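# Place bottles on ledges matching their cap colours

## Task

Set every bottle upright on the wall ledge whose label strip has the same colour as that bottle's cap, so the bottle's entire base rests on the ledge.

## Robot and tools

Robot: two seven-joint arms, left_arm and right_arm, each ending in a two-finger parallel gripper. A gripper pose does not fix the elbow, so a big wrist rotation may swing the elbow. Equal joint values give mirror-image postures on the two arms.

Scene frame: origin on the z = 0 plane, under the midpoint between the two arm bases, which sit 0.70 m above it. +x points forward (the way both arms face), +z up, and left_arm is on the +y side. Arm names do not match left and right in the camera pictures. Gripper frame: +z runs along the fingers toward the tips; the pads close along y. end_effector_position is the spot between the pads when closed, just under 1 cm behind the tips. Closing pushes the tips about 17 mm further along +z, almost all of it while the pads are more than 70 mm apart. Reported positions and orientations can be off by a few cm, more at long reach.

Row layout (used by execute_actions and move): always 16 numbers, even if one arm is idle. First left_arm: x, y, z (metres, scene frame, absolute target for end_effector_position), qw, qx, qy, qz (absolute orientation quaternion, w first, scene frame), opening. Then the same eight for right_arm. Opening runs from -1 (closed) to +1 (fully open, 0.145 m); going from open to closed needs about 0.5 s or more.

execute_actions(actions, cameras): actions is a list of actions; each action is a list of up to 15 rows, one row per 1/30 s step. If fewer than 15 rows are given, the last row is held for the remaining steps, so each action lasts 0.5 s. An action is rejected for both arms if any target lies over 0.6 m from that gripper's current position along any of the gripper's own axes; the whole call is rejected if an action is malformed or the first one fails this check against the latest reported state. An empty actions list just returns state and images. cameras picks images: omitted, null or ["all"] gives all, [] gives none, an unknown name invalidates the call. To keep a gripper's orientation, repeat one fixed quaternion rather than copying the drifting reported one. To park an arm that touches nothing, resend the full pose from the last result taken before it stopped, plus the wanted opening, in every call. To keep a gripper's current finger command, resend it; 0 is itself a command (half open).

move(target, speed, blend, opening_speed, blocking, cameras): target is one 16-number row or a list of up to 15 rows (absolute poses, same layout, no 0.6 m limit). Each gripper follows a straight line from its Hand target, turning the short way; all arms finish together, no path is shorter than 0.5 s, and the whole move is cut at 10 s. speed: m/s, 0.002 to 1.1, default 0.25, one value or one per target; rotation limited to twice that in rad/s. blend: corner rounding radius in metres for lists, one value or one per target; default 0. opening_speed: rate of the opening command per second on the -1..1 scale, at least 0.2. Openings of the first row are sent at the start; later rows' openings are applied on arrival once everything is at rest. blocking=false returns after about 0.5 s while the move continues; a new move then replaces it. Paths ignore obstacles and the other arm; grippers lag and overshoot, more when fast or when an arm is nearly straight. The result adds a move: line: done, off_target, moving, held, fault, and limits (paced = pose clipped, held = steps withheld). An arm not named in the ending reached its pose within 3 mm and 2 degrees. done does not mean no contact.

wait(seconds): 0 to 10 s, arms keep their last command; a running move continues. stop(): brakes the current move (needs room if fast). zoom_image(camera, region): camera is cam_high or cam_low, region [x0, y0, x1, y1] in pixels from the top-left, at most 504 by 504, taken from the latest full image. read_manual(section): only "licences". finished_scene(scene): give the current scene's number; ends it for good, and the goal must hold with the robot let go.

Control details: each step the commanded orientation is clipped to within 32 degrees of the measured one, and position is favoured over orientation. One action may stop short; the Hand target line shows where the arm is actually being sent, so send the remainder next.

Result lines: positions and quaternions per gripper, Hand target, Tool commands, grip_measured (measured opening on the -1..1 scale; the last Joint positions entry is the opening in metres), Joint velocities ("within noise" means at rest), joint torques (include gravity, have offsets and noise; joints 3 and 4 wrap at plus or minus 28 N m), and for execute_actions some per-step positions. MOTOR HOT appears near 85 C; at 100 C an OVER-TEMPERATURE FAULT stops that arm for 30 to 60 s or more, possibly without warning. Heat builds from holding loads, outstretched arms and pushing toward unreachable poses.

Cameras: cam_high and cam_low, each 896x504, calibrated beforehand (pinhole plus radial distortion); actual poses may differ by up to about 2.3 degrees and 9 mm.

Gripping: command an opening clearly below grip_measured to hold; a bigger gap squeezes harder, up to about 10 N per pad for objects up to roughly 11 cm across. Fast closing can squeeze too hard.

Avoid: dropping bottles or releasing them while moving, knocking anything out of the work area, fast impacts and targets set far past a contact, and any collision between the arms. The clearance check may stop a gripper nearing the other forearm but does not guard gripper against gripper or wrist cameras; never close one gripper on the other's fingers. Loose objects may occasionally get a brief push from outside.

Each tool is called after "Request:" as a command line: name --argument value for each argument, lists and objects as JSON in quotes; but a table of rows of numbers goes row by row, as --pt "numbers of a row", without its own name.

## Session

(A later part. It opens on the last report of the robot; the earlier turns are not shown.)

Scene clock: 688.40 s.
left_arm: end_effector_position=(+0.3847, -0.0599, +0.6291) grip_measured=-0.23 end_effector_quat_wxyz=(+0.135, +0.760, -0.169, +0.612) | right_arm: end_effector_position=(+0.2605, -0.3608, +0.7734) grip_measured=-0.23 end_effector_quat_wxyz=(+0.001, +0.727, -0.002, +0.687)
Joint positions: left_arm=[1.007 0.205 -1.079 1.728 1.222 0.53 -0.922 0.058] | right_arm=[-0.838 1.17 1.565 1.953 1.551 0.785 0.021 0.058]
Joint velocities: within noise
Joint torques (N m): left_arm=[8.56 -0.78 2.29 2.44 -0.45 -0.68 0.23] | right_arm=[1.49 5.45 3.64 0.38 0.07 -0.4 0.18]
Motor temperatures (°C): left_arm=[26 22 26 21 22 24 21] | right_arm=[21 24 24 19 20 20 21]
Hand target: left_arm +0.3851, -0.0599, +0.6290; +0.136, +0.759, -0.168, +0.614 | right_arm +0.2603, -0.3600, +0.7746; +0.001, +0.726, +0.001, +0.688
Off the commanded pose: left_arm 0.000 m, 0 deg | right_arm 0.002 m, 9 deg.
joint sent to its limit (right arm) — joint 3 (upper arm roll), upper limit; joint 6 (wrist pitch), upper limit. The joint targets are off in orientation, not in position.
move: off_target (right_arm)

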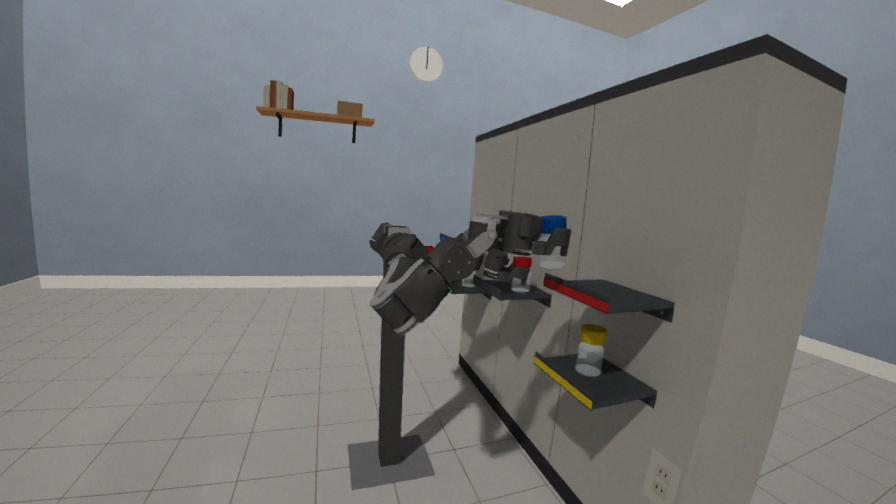

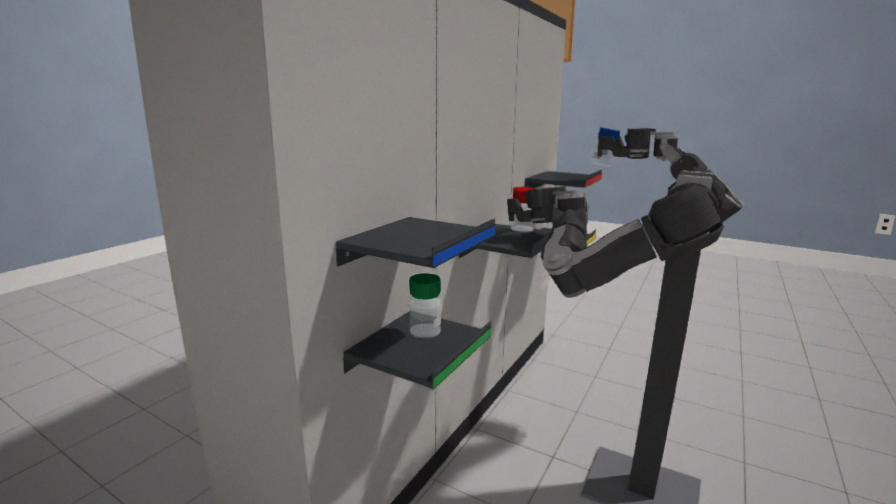

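Request:
move --pt "0.385 -0.06 0.623 0.136 0.7586 -0.1682 0.6141 -0.6 0.26 -0.36 0.775 0 0.726 0 0.688 -0.6" --speed 0.03 --cameras '[]'

Request:
move --pt "0.385 -0.06 0.617 0.136 0.7586 -0.1682 0.6141 -0.6 0.26 -0.36 0.775 0 0.726 0 0.688 -0.6" --speed 0.03

Request:
zoom_image --camera "cam_low" --region '[450, 150, 610, 270]'

Scene clock: 698.10 s.
left_arm: end_effector_position=(+0.3850, -0.0601, +0.6281) grip_measured=-0.23 end_effector_quat_wxyz=(+0.136, +0.755, -0.167, +0.619) | right_arm: end_effector_position=(+0.2604, -0.3608, +0.7737) grip_measured=-0.23 end_effector_quat_wxyz=(+0.001, +0.727, -0.002, +0.687)
Joint positions: left_arm=[1 0.208 -1.088 1.727 1.199 0.506 -0.911 0.058] | right_arm=[-0.837 1.17 1.565 1.953 1.551 0.785 0.021 0.058]
Joint velocities: within noise
Joint torques (N m): left_arm=[7.21 -0.44 1.81 1.92 -0.21 -0.47 0.22] | right_arm=[1.57 5.34 3.73 0.4 0.12 -0.38 0.16]
Motor temperatures (°C): left_arm=[27 22 26 21 22 25 21] | right_arm=[21 24 24 19 20 20 21]
Hand target: left_arm +0.3850, -0.0600, +0.6230; +0.136, +0.759, -0.168, +0.614 | right_arm +0.2600, -0.3600, +0.7750; +0.000, +0.726, +0.000, +0.688
Off the commanded pose: left_arm 0.005 m, 1 deg | right_arm 0.002 m, 0 deg.
joint sent to its limit (right arm) — joint 3 (upper arm roll), upper limit; joint 6 (wrist pitch), upper limit. The joint targets still meet the commanded pose.
move: off_target (left_arm)
No camera images: "cameras" was empty.

Scene clock: 698.87 s.
left_arm: end_effector_position=(+0.3853, -0.0604, +0.6270) grip_measured=-0.24 end_effector_quat_wxyz=(+0.138, +0.750, -0.164, +0.626) | right_arm: end_effector_position=(+0.2604, -0.3608, +0.7737) grip_measured=-0.23 end_effector_quat_wxyz=(+0.001, +0.727, -0.002, +0.687)
Joint positions: left_arm=[0.988 0.21 -1.094 1.724 1.17 0.483 -0.898 0.058] | right_arm=[-0.837 1.17 1.565 1.953 1.551 0.785 0.021 0.058]
Joint velocities: within noise
Joint torques (N m): left_arm=[6.11 -0.15 1.46 1.47 0.1 -0.19 0.2] | right_arm=[1.62 5.26 3.63 0.46 0.14 -0.41 0.15]
Motor temperatures (°C): left_arm=[27 22 26 21 22 25 21] | right_arm=[21 24 24 19 20 20 21]
Hand target: left_arm +0.3848, -0.0600, +0.6170; +0.136, +0.759, -0.168, +0.614 | right_arm +0.2600, -0.3600, +0.7750; +0.000, +0.726, +0.000, +0.688
Off the commanded pose: left_arm 0.010 m, 2 deg | right_arm 0.002 m, 0 deg.
joint sent to its limit (right arm) — joint 3 (upper arm roll), upper limit; joint 6 (wrist pitch), upper limit. The joint targets still meet the commanded pose.
move: off_target (left_arm)

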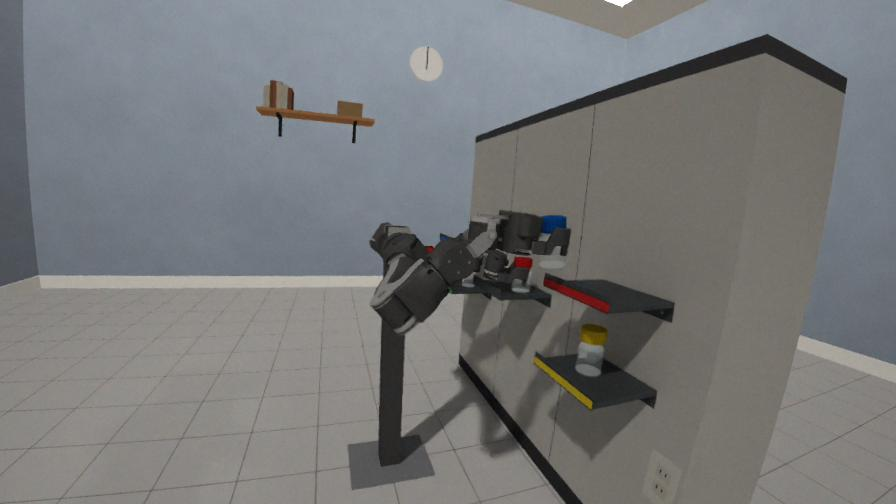

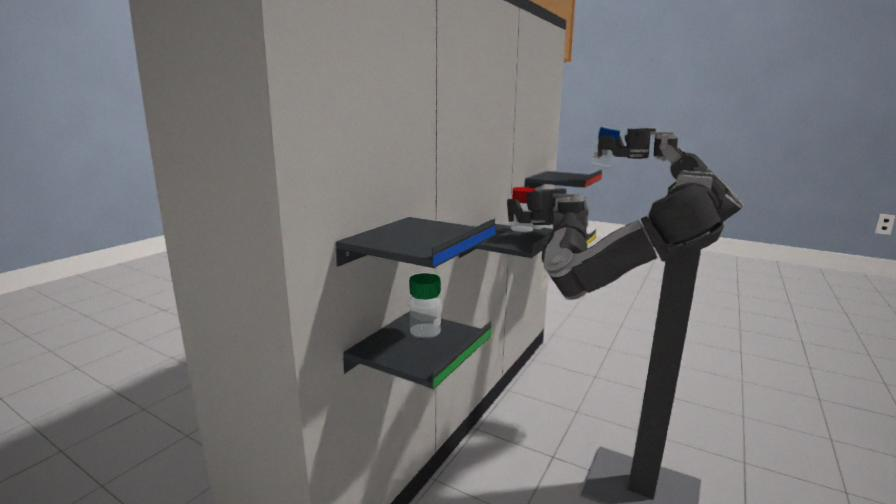

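Scaled by 3.150 from the camera's 896x504 image, which has a finer 1280x720 frame.

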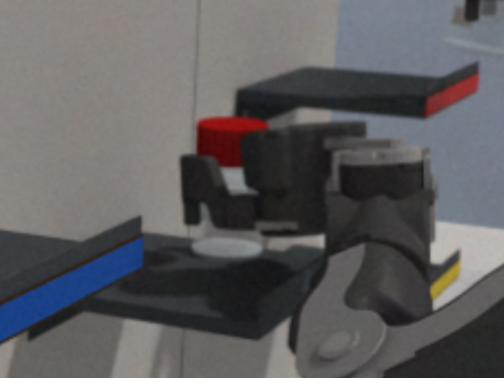

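Request:
move --pt "0.385 -0.06 0.6275 0.136 0.7586 -0.1682 0.6141 0.15 0.26 -0.36 0.775 0 0.726 0 0.688 -0.6" --pt "0.295 -0.018 0.650 0.136 0.7586 -0.1682 0.6141 0.15 0.26 -0.36 0.775 0 0.726 0 0.688 -0.6" --pt "0.26 0.17 0.72 0 0.777 0 0.629 0.15 0.26 -0.36 0.775 0 0.726 0 0.688 -0.6" --pt "0.25 0.33 0.76 0 0.777 0 0.629 0.15 0.27 -0.17 0.74 0 0.777 0 0.629 -0.6" --pt "0.25 0.33 0.76 0 0.777 0 0.629 0.15 0.297 0.018 0.69 -0.136 0.7586 0.1682 0.6141 -0.6" --opening_speed 1 --speed '[0.1,0.1,0.25,0.25,0.2]'

Request:
zoom_image --camera "cam_low" --region '[450, 150, 610, 270]'

Request:
zoom_image --camera "cam_high" --region '[440, 200, 600, 320]'

Scene clock: 719.67 s.
left_arm: end_effector_position=(+0.2502, +0.3309, +0.7601) grip_measured=+0.15 end_effector_quat_wxyz=(-0.007, +0.732, -0.022, +0.681) | right_arm: end_effector_position=(+0.2982, +0.0167, +0.6887) grip_measured=-0.23 end_effector_quat_wxyz=(-0.137, +0.750, +0.160, +0.627)
Joint positions: left_arm=[-0.865 1.099 1.575 2.115 1.585 0.781 -0.041 0.087] | right_arm=[0.934 0.241 -0.871 2.264 1.559 0.785 -1.44 0.058]
Joint velocities: within noise
Joint torques (N m): left_arm=[1.04 4.39 2.26 -0.13 0.14 -0.59 0.22] | right_arm=[5.58 -1.07 2 1.73 -0.29 0.03 0.17]
Motor temperatures (°C): left_arm=[26 22 25 21 22 24 21] | right_arm=[21 24 24 19 20 20 21]
Hand target: left_arm +0.2502, +0.3301, +0.7597; -0.005, +0.733, -0.023, +0.680 | right_arm +0.2971, +0.0181, +0.6897; -0.139, +0.748, +0.164, +0.628
Off the commanded pose: left_arm 0.001 m, 8 deg | right_arm 0.002 m, 2 deg.
joint sent to its limit (left arm) — joint 3 (upper arm roll), upper limit; joint 5 (forearm roll), upper limit; joint 6 (wrist pitch), upper limit. The joint targets are off in orientation, not in position.
joint sent to its limit (right arm) — joint 5 (forearm roll), upper limit; joint 6 (wrist pitch), upper limit. The joint targets still meet the commanded pose.
move: off_target (left_arm); limits=paced

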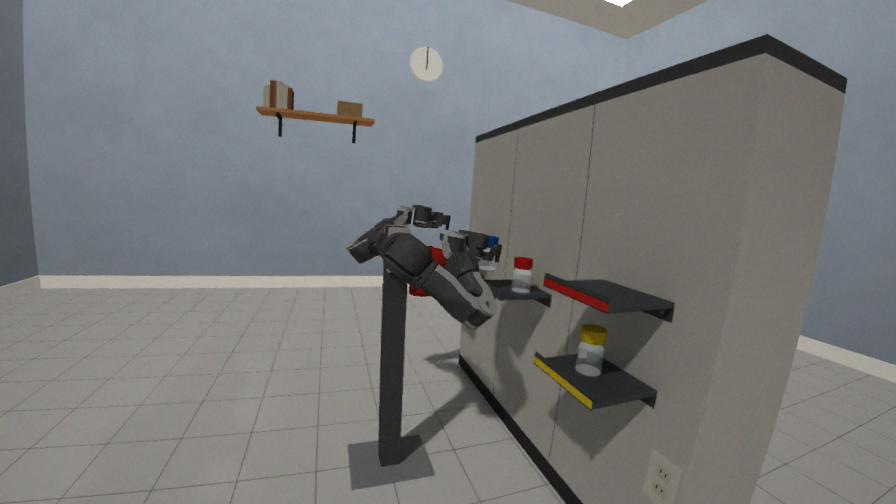

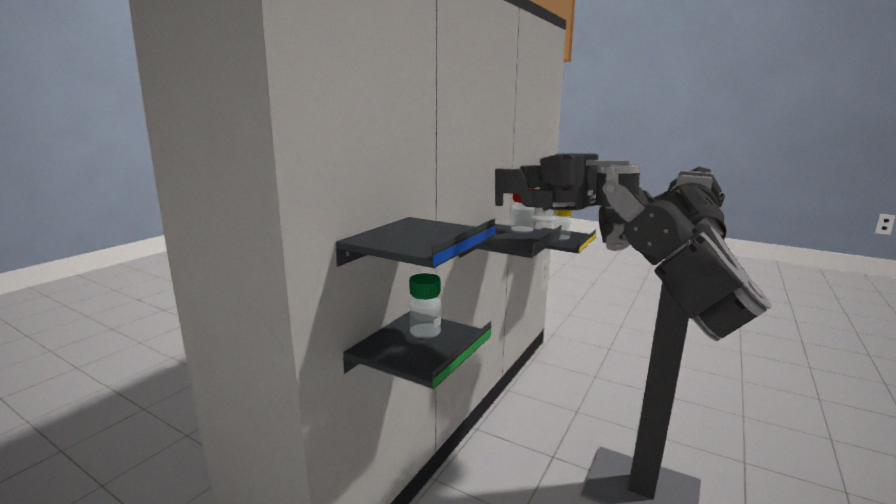

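Scaled by 3.150 from the camera's 896x504 image, which has a finer 1280x720 frame.

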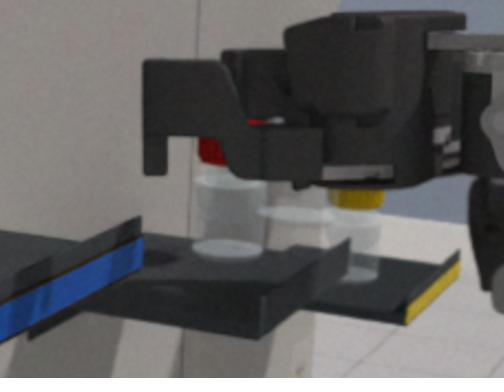

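Scaled by 3.150 from the camera's 896x504 image, which has a finer 1280x720 frame.

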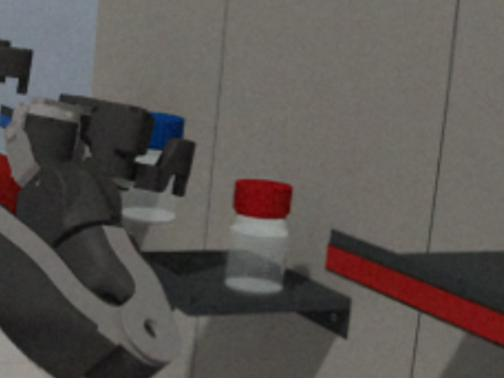

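Request:
move --pt "0.25 0.33 0.76 0 0.73 0 0.683 0.15 0.385 0.052 0.675 -0.136 0.7586 0.1682 0.6141 -0.6" --pt "0.25 0.33 0.76 0 0.73 0 0.683 0.15 0.385 0.052 0.636 -0.136 0.7586 0.1682 0.6141 -0.6" --pt "0.25 0.33 0.76 0 0.73 0 0.683 0.15 0.385 0.052 0.625 -0.136 0.7586 0.1682 0.6141 -0.6" --speed '[0.15,0.1,0.03]'

Request:
zoom_image --camera "cam_high" --region '[440, 200, 600, 320]'

Scene clock: 728.90 s.
left_arm: end_effector_position=(+0.2502, +0.3292, +0.7614) grip_measured=+0.15 end_effector_quat_wxyz=(-0.002, +0.722, -0.013, +0.692) | right_arm: end_effector_position=(+0.3854, +0.0515, +0.6346) grip_measured=-0.24 end_effector_quat_wxyz=(-0.137, +0.749, +0.164, +0.627)
Joint positions: left_arm=[-0.775 1.085 1.505 2.132 1.585 0.781 -0.071 0.087] | right_arm=[0.97 0.225 -1.038 1.756 1.161 0.536 -0.887 0.058]
Joint velocities: within noise
Joint torques (N m): left_arm=[1.62 3.84 1.47 0.39 0.13 -0.59 -0.07] | right_arm=[4.15 -0.62 2.22 0.95 0.16 0.03 0.12]
Motor temperatures (°C): left_arm=[25 22 25 21 21 25 21] | right_arm=[22 24 24 19 20 20 21]
Hand target: left_arm +0.2500, +0.3302, +0.7599; -0.002, +0.723, -0.010, +0.691 | right_arm +0.3848, +0.0520, +0.6251; -0.136, +0.759, +0.168, +0.614
Off the commanded pose: left_arm 0.002 m, 2 deg | right_arm 0.010 m, 2 deg.
joint sent to its limit (left arm) — joint 5 (forearm roll), upper limit; joint 6 (wrist pitch), upper limit. The joint targets still meet the commanded pose.
move: off_target (right_arm)

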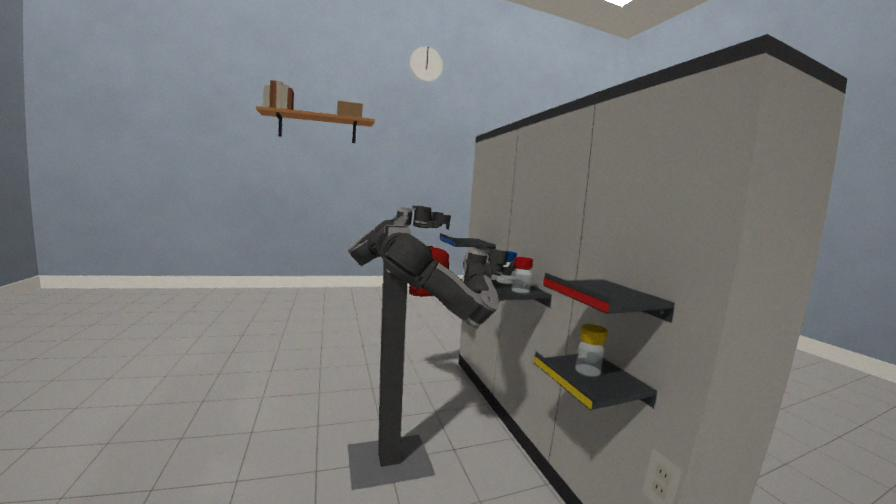

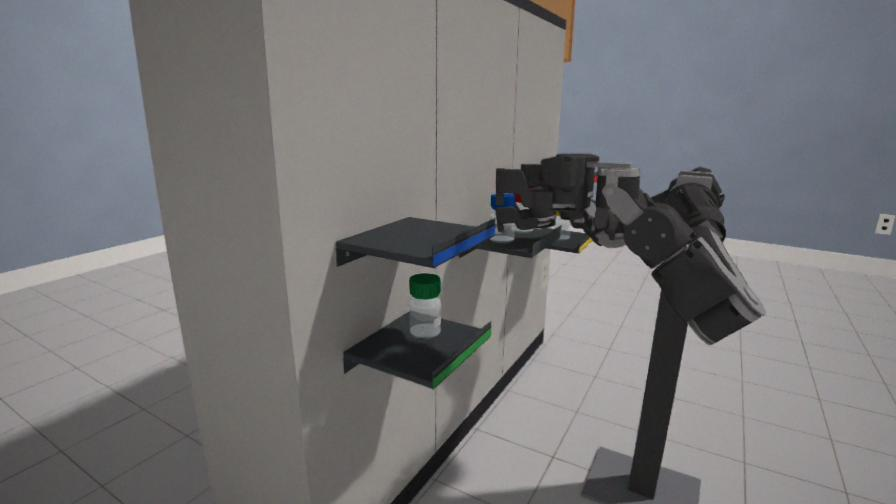

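Scaled by 3.150 from the camera's 896x504 image, which has a finer 1280x720 frame.

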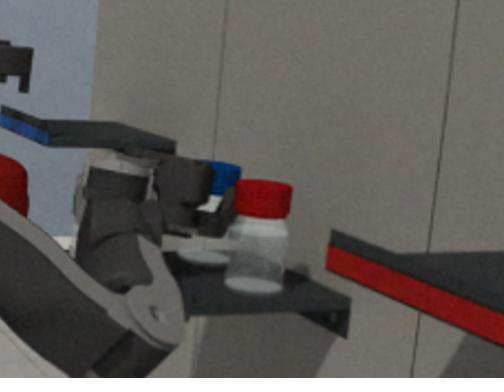

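Request:
move --pt "0.25 0.33 0.76 0 0.723 0 0.691 0.15 0.385 0.052 0.634 -0.136 0.7586 0.1682 0.6141 0.15" --pt "0.25 0.33 0.76 0 0.723 0 0.691 0.15 0.297 0.011 0.66 -0.136 0.7586 0.1682 0.6141 0.15" --pt "0.27 0.22 0.74 0 0.777 0 0.629 0.15 0.26 -0.17 0.72 0 0.777 0 0.629 0.15" --pt "0.30 0.05 0.66 0.0439 0.7751 -0.0542 0.6275 0.25 0.25 -0.33 0.74 0 0.777 0 0.629 0.15" --pt "0.388 0.052 0.633 0.0439 0.7751 -0.0542 0.6275 0.25 0.25 -0.33 0.74 0 0.777 0 0.629 0.15" --pt "0.388 0.052 0.633 0.0439 0.7751 -0.0542 0.6275 -0.6 0.25 -0.33 0.74 0 0.777 0 0.629 0.15" --opening_speed 1 --speed '[0.1,0.1,0.25,0.25,0.12,0.1]'

Request:
zoom_image --camera "cam_low" --region '[450, 150, 610, 270]'

Request:
zoom_image --camera "cam_high" --region '[440, 200, 600, 320]'

Scene clock: 747.43 s.
left_arm: end_effector_position=(+0.3884, +0.0534, +0.6331) grip_measured=-0.24 end_effector_quat_wxyz=(+0.042, +0.776, -0.052, +0.628) | right_arm: end_effector_position=(+0.2503, -0.3310, +0.7391) grip_measured=+0.15 end_effector_quat_wxyz=(+0.007, +0.755, +0.025, +0.655)
Joint positions: left_arm=[0.829 0.423 -0.841 1.947 1.218 0.621 -1.099 0.058] | right_arm=[-0.923 1.072 1.564 2.126 1.559 0.785 -0.013 0.087]
Joint velocities: within noise
Joint torques (N m): left_arm=[8.16 -0.22 1.87 2.89 -0.31 -0.39 0.2] | right_arm=[0.62 4.39 3.74 0.23 0.14 -0.4 0.16]
Motor temperatures (°C): left_arm=[25 22 25 21 21 25 21] | right_arm=[22 24 24 19 20 20 21]
Hand target: left_arm +0.3880, +0.0520, +0.6331; +0.044, +0.775, -0.054, +0.628 | right_arm +0.2501, -0.3301, +0.7398; +0.005, +0.755, +0.027, +0.655
Off the commanded pose: left_arm 0.001 m, 0 deg | right_arm 0.001 m, 5 deg.
joint sent to its limit (right arm) — joint 3 (upper arm roll), upper limit; joint 5 (forearm roll), upper limit; joint 6 (wrist pitch), upper limit. The joint targets are off in orientation, not in position.
move: off_target (right_arm); limits=paced

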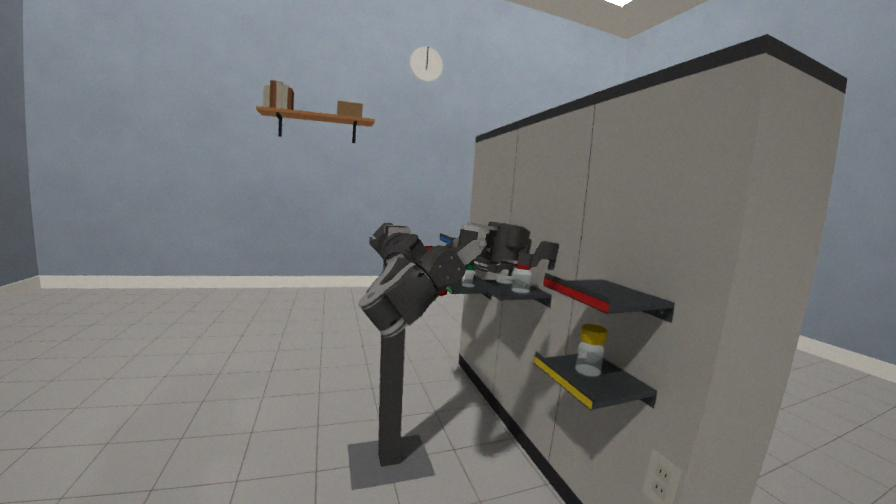

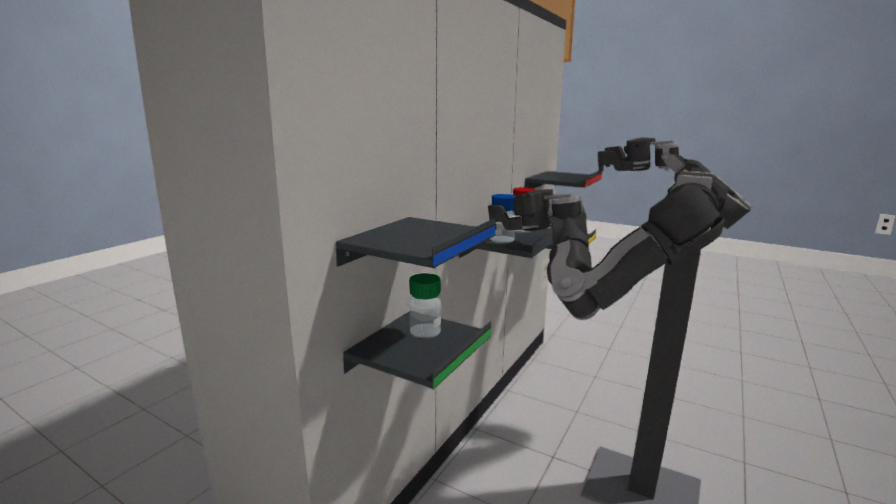

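Scaled by 3.150 from the camera's 896x504 image, which has a finer 1280x720 frame.

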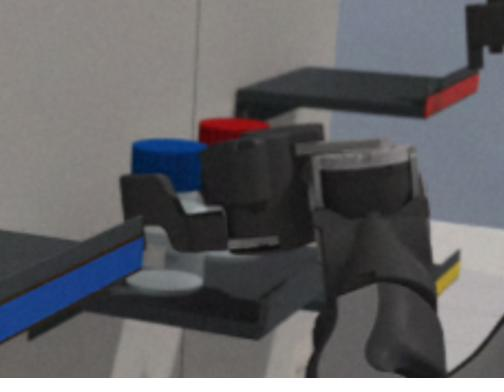

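Scaled by 3.150 from the camera's 896x504 image, which has a finer 1280x720 frame.

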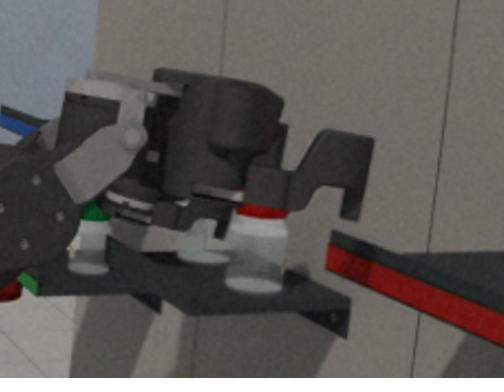

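Request:
move --pt "0.388 0.052 0.69 0.0439 0.7751 -0.0542 0.6275 -0.6 0.25 -0.33 0.74 0 0.755 0 0.655 0.15" --pt "0.30 0.12 0.73 0 0.777 0 0.629 -0.6 0.26 -0.22 0.73 0 0.777 0 0.629 0.25" --pt "0.26 0.30 0.778 0 0.777 0 0.629 -0.6 0.30 -0.06 0.66 -0.0439 0.7751 0.0542 0.6275 0.25" --pt "0.385 0.37 0.778 0 0.777 0 0.629 -0.6 0.387 -0.062 0.632 -0.0439 0.7751 0.0542 0.6275 0.25" --pt "0.385 0.37 0.738 0 0.777 0 0.629 -0.6 0.387 -0.062 0.632 -0.0439 0.7751 0.0542 0.6275 -0.6" --opening_speed 1 --speed '[0.2,0.25,0.25,0.15,0.06]'

Request:
zoom_image --camera "cam_low" --region '[390, 130, 610, 270]'

Request:
zoom_image --camera "cam_high" --region '[440, 200, 600, 320]'

Scene clock: 764.83 s.
left_arm: end_effector_position=(+0.3849, +0.3690, +0.7365) grip_measured=-0.24 end_effector_quat_wxyz=(+0.002, +0.780, -0.002, +0.625) | right_arm: end_effector_position=(+0.3873, -0.0630, +0.6321) grip_measured=-0.27 end_effector_quat_wxyz=(-0.042, +0.776, +0.053, +0.627)
Joint positions: left_arm=[-1.164 1.672 1.478 1.482 1.586 0.534 -0.007 0.058] | right_arm=[0.824 0.475 -0.836 1.968 1.238 0.606 -1.078 0.055]
Joint velocities: within noise
Joint torques (N m): left_arm=[5.29 2.91 3.71 0.42 0.14 -0.97 -0.06] | right_arm=[5.68 0.12 2.62 2.35 -0.41 -0.28 0.14]
Motor temperatures (°C): left_arm=[26 22 25 21 22 25 21] | right_arm=[21 24 24 19 20 20 21]
Hand target: left_arm +0.3850, +0.3700, +0.7379; +0.000, +0.777, +0.000, +0.629 | right_arm +0.3870, -0.0620, +0.6321; -0.044, +0.775, +0.054, +0.628
Off the commanded pose: left_arm 0.002 m, 1 deg | right_arm 0.001 m, 0 deg.
joint sent to its limit (left arm) — joint 5 (forearm roll), upper limit. The joint targets still meet the commanded pose.
move: done; target 2's new opening was sent with right_arm's hand 0.002 m and 17 deg from that target

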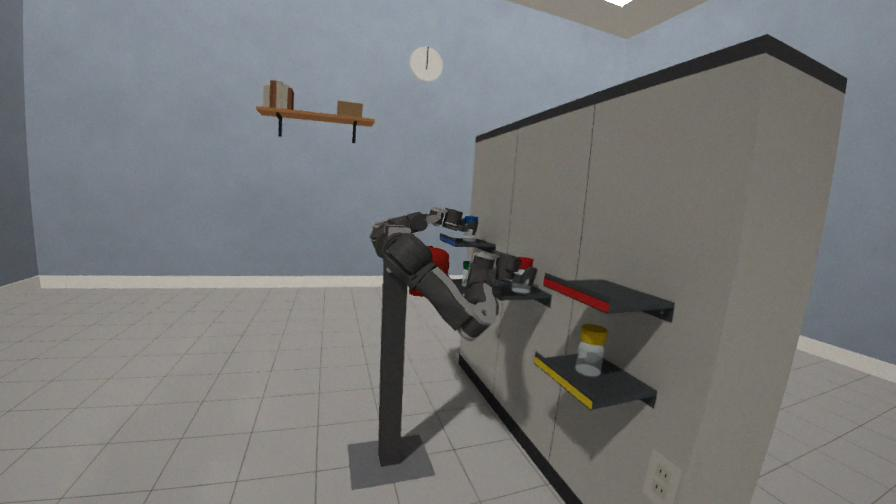

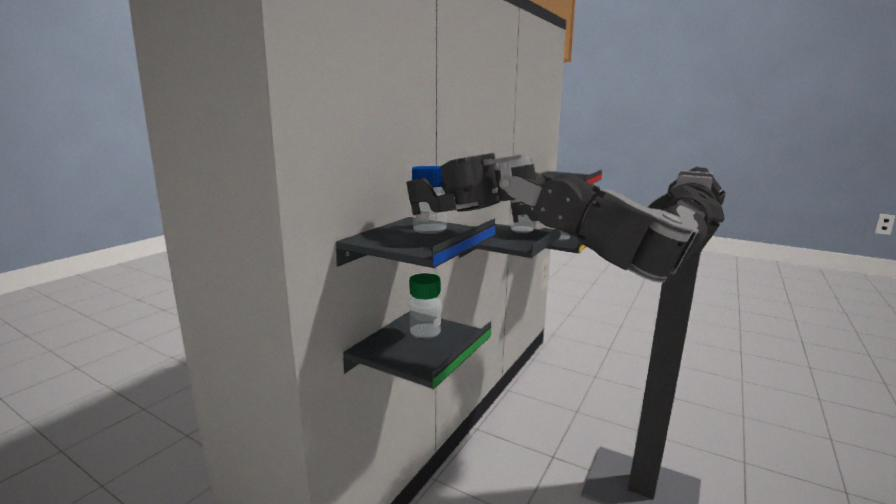

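Scaled by 2.291 from the camera's 896x504 image, which has a finer 1280x720 frame.

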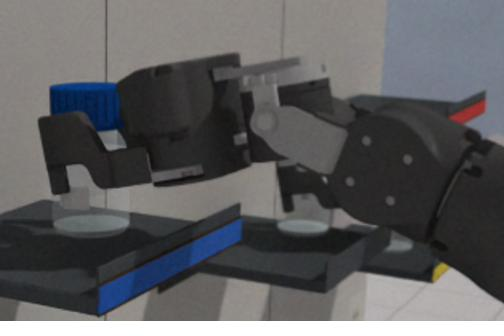

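Scaled by 3.150 from the camera's 896x504 image, which has a finer 1280x720 frame.

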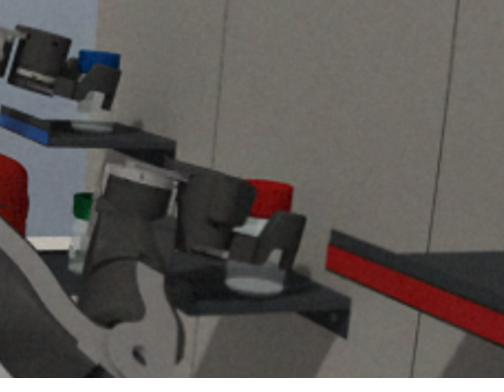

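Request:
move --pt "0.385 0.37 0.726 0 0.777 0 0.629 -0.6 0.387 -0.062 0.69 -0.0439 0.7751 0.0542 0.6275 -0.6" --pt "0.385 0.37 0.725 0 0.777 0 0.629 -0.6 0.30 -0.12 0.73 0 0.777 0 0.629 -0.6" --pt "0.385 0.37 0.725 0 0.777 0 0.629 -0.6 0.26 -0.30 0.778 0 0.777 0 0.629 -0.6" --pt "0.385 0.37 0.725 0 0.777 0 0.629 -0.6 0.38 -0.39 0.778 0 0.777 0 0.629 -0.6" --pt "0.385 0.37 0.725 0 0.777 0 0.629 -0.6 0.38 -0.39 0.738 0 0.777 0 0.629 -0.6" --speed '[0.08,0.2,0.25,0.2,0.08]'

Request:
zoom_image --camera "cam_low" --region '[390, 130, 610, 270]'

Request:
zoom_image --camera "cam_high" --region '[500, 200, 660, 320]'

Scene clock: 781.60 s.
left_arm: end_effector_position=(+0.3851, +0.3688, +0.7352) grip_measured=-0.24 end_effector_quat_wxyz=(+0.003, +0.766, -0.002, +0.642) | right_arm: end_effector_position=(+0.3797, -0.3889, +0.7347) grip_measured=-0.27 end_effector_quat_wxyz=(-0.003, +0.782, +0.001, +0.623)
Joint positions: left_arm=[-1.195 1.655 1.478 1.501 1.586 0.459 -0.009 0.058] | right_arm=[-0.9 1.657 1.192 1.411 1.559 0.519 0.097 0.055]
Joint velocities: within noise
Joint torques (N m): left_arm=[3.13 2.65 1.57 0.51 0.13 -0.23 -0.05] | right_arm=[4.1 5.18 4.86 0.24 0.14 -0.79 -0.14]
Motor temperatures (°C): left_arm=[25 22 26 21 21 25 21] | right_arm=[22 24 24 19 20 20 21]
Hand target: left_arm +0.3849, +0.3699, +0.7251; +0.000, +0.777, +0.000, +0.629 | right_arm +0.3800, -0.3900, +0.7380; +0.000, +0.777, +0.000, +0.629
Off the commanded pose: left_arm 0.010 m, 2 deg | right_arm 0.003 m, 1 deg.
move: off_target (left_arm); limits=paced

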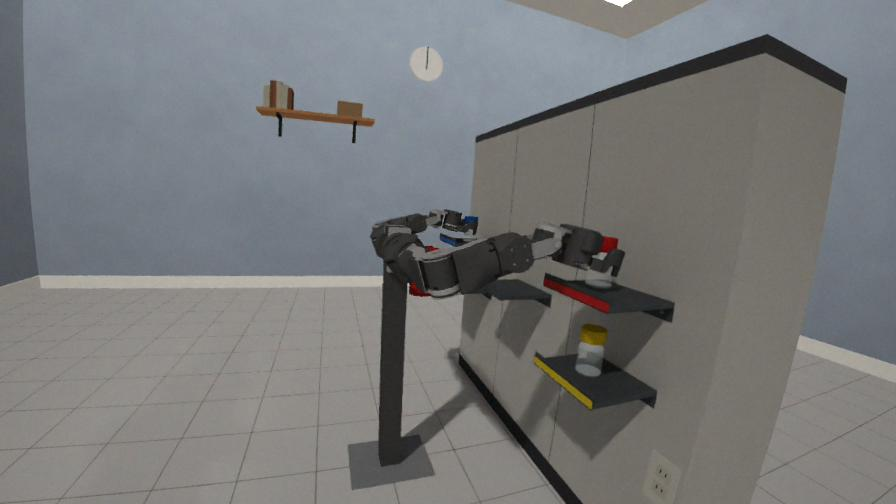

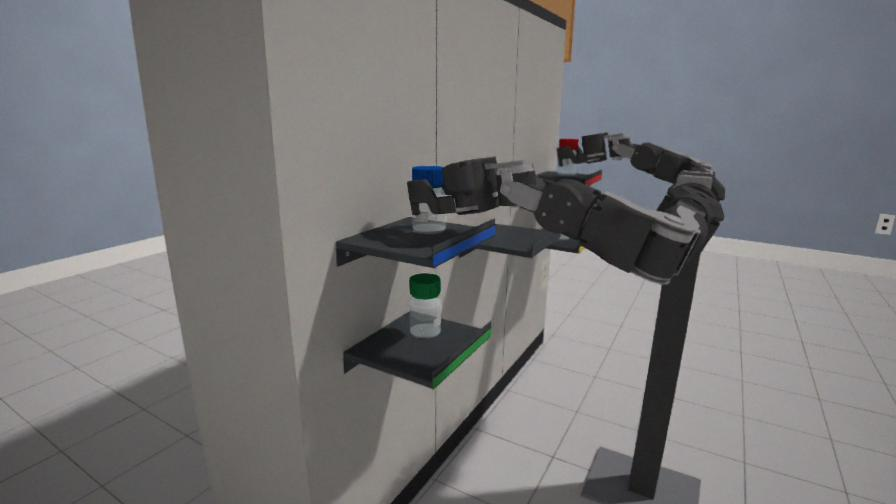

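Scaled by 2.291 from the camera's 896x504 image, which has a finer 1280x720 frame.

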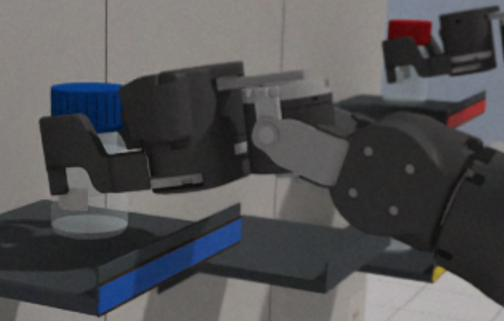

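Scaled by 3.150 from the camera's 896x504 image, which has a finer 1280x720 frame.

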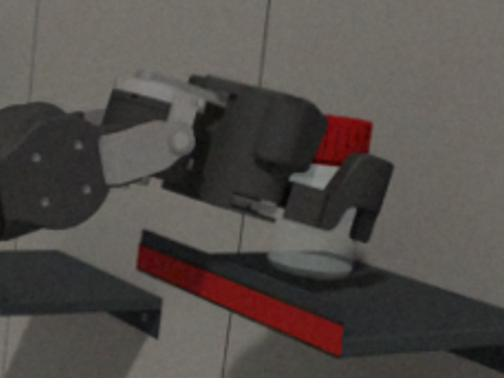

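Request:
move --pt "0.385 0.369 0.732 0 0.777 0 0.629 0.2 0.38 -0.39 0.715 0 0.777 0 0.629 -0.6" --opening_speed 1 --speed 0.06

Request:
zoom_image --camera "cam_high" --region '[500, 200, 660, 320]'

Scene clock: 791.37 s.
left_arm: end_effector_position=(+0.3846, +0.3685, +0.7325) grip_measured=+0.20 end_effector_quat_wxyz=(+0.002, +0.776, -0.001, +0.630) | right_arm: end_effector_position=(+0.3805, -0.3885, +0.7255) grip_measured=-0.28 end_effector_quat_wxyz=(-0.002, +0.765, +0.003, +0.644)
Joint positions: left_arm=[-1.201 1.66 1.494 1.497 1.586 0.499 -0.013 0.09] | right_arm=[-0.96 1.628 1.19 1.442 1.557 0.404 0.091 0.055]
Joint velocities: within noise
Joint torques (N m): left_arm=[4.68 3.44 4.07 0.02 0.13 -0.54 -0.05] | right_arm=[1.83 4.21 2.4 0.44 0.15 0.11 -0.17]
Motor temperatures (°C): left_arm=[25 22 25 21 21 25 21] | right_arm=[22 24 24 19 20 21 21]
Hand target: left_arm +0.3850, +0.3689, +0.7320; +0.000, +0.777, +0.000, +0.629 | right_arm +0.3798, -0.3900, +0.7150; +0.000, +0.777, +0.000, +0.629
Off the commanded pose: left_arm 0.001 m, 0 deg | right_arm 0.011 m, 2 deg.
joint sent to its limit (left arm) — joint 5 (forearm roll), upper limit. The joint targets still meet the commanded pose.
move: off_target (right_arm)

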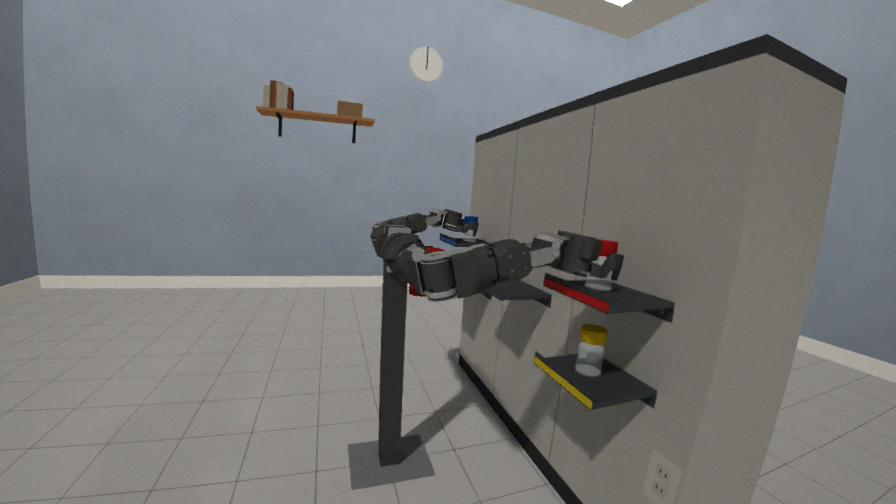

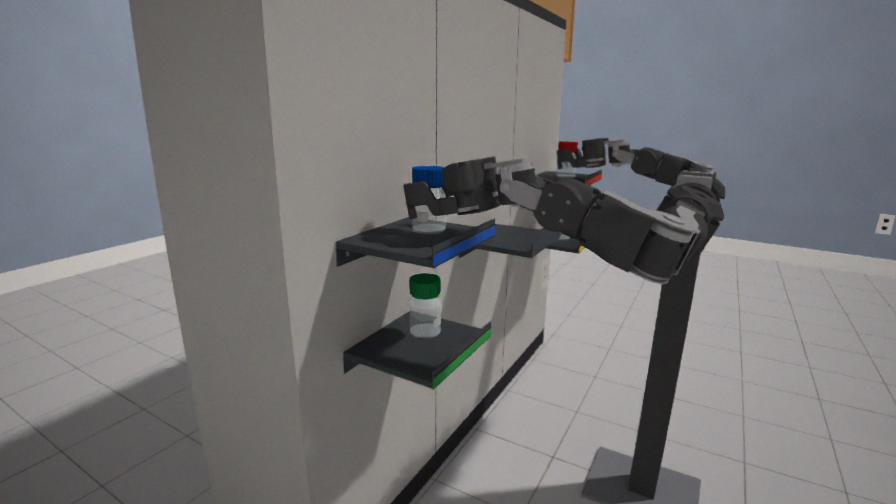

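Scaled by 3.150 from the camera's 896x504 image, which has a finer 1280x720 frame.

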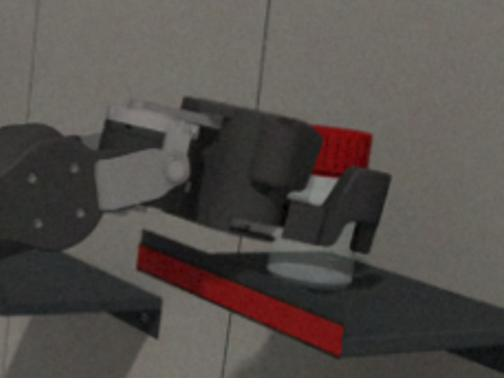

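Contact as predicted. Release and retreat.

Request:
move --pt "0.30 0.365 0.74 0 0.777 0 0.629 0.2 0.381 -0.389 0.724 0 0.777 0 0.629 0.25" --pt "0.22 0.345 0.74 0 0.777 0 0.629 0.2 0.25 -0.37 0.74 0 0.777 0 0.629 0.25" --opening_speed 1 --speed 0.12

Scene clock: 799.93 s.
left_arm: end_effector_position=(+0.2202, +0.3454, +0.7398) grip_measured=+0.20 end_effector_quat_wxyz=(-0.003, +0.726, -0.003, +0.688) | right_arm: end_effector_position=(+0.2501, -0.3707, +0.7397) grip_measured=+0.25 end_effector_quat_wxyz=(+0.002, +0.756, +0.000, +0.655)
Joint positions: left_arm=[-0.842 0.895 1.575 2.153 1.469 0.781 0.14 0.09] | right_arm=[-0.92 1.079 1.567 1.957 1.458 0.785 0.151 0.094]
Joint velocities: within noise
Joint torques (N m): left_arm=[0.28 4.58 2.03 0.31 0.11 -0.57 0.22] | right_arm=[0.83 4.95 3.34 0.46 0.11 -0.38 0.17]
Motor temperatures (°C): left_arm=[25 22 26 21 21 25 21] | right_arm=[22 24 24 19 20 20 21]
Hand target: left_arm +0.2203, +0.3449, +0.7397; -0.001, +0.727, -0.004, +0.687 | right_arm +0.2502, -0.3701, +0.7396; +0.001, +0.757, +0.002, +0.654
Off the commanded pose: left_arm 0.000 m, 9 deg | right_arm 0.001 m, 4 deg.
joint read past its limit (left arm) — joint 3 (upper arm roll), upper limit.
joint read past its limit (right arm) — joint 3 (upper arm roll), upper limit.
joint sent to its limit (left arm) — joint 3 (upper arm roll), upper limit; joint 6 (wrist pitch), upper limit. The joint targets are off in orientation, not in position.
joint sent to its limit (right arm) — joint 3 (upper arm roll), upper limit; joint 6 (wrist pitch), upper limit. The joint targets are off in orientation, not in position.
move: off_target (left_arm, right_arm)

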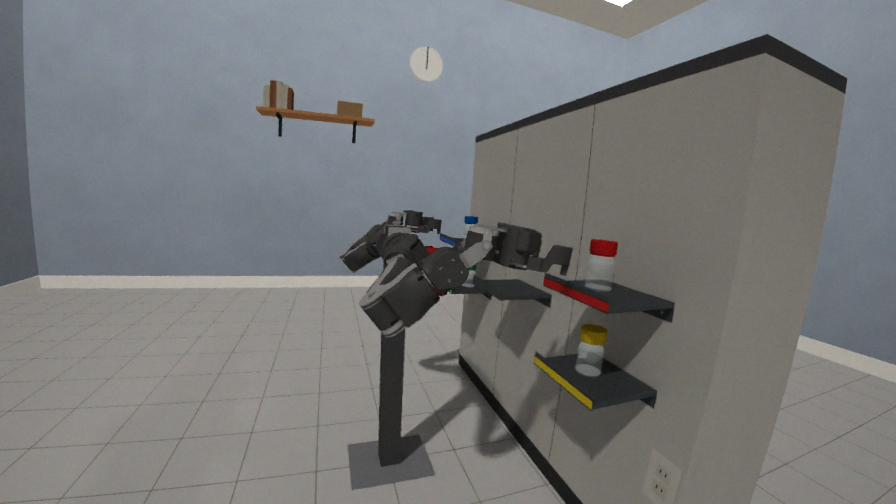

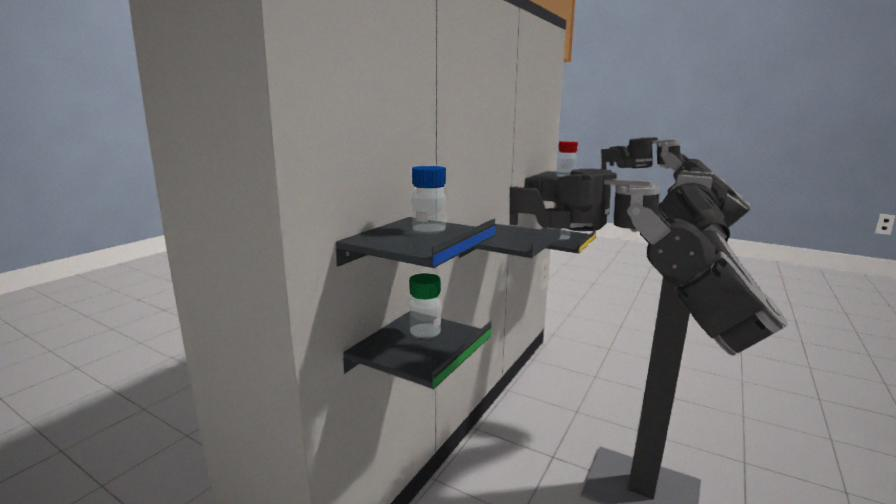

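Request:
finished_scene --scene 1

The scene is finished: the task was done.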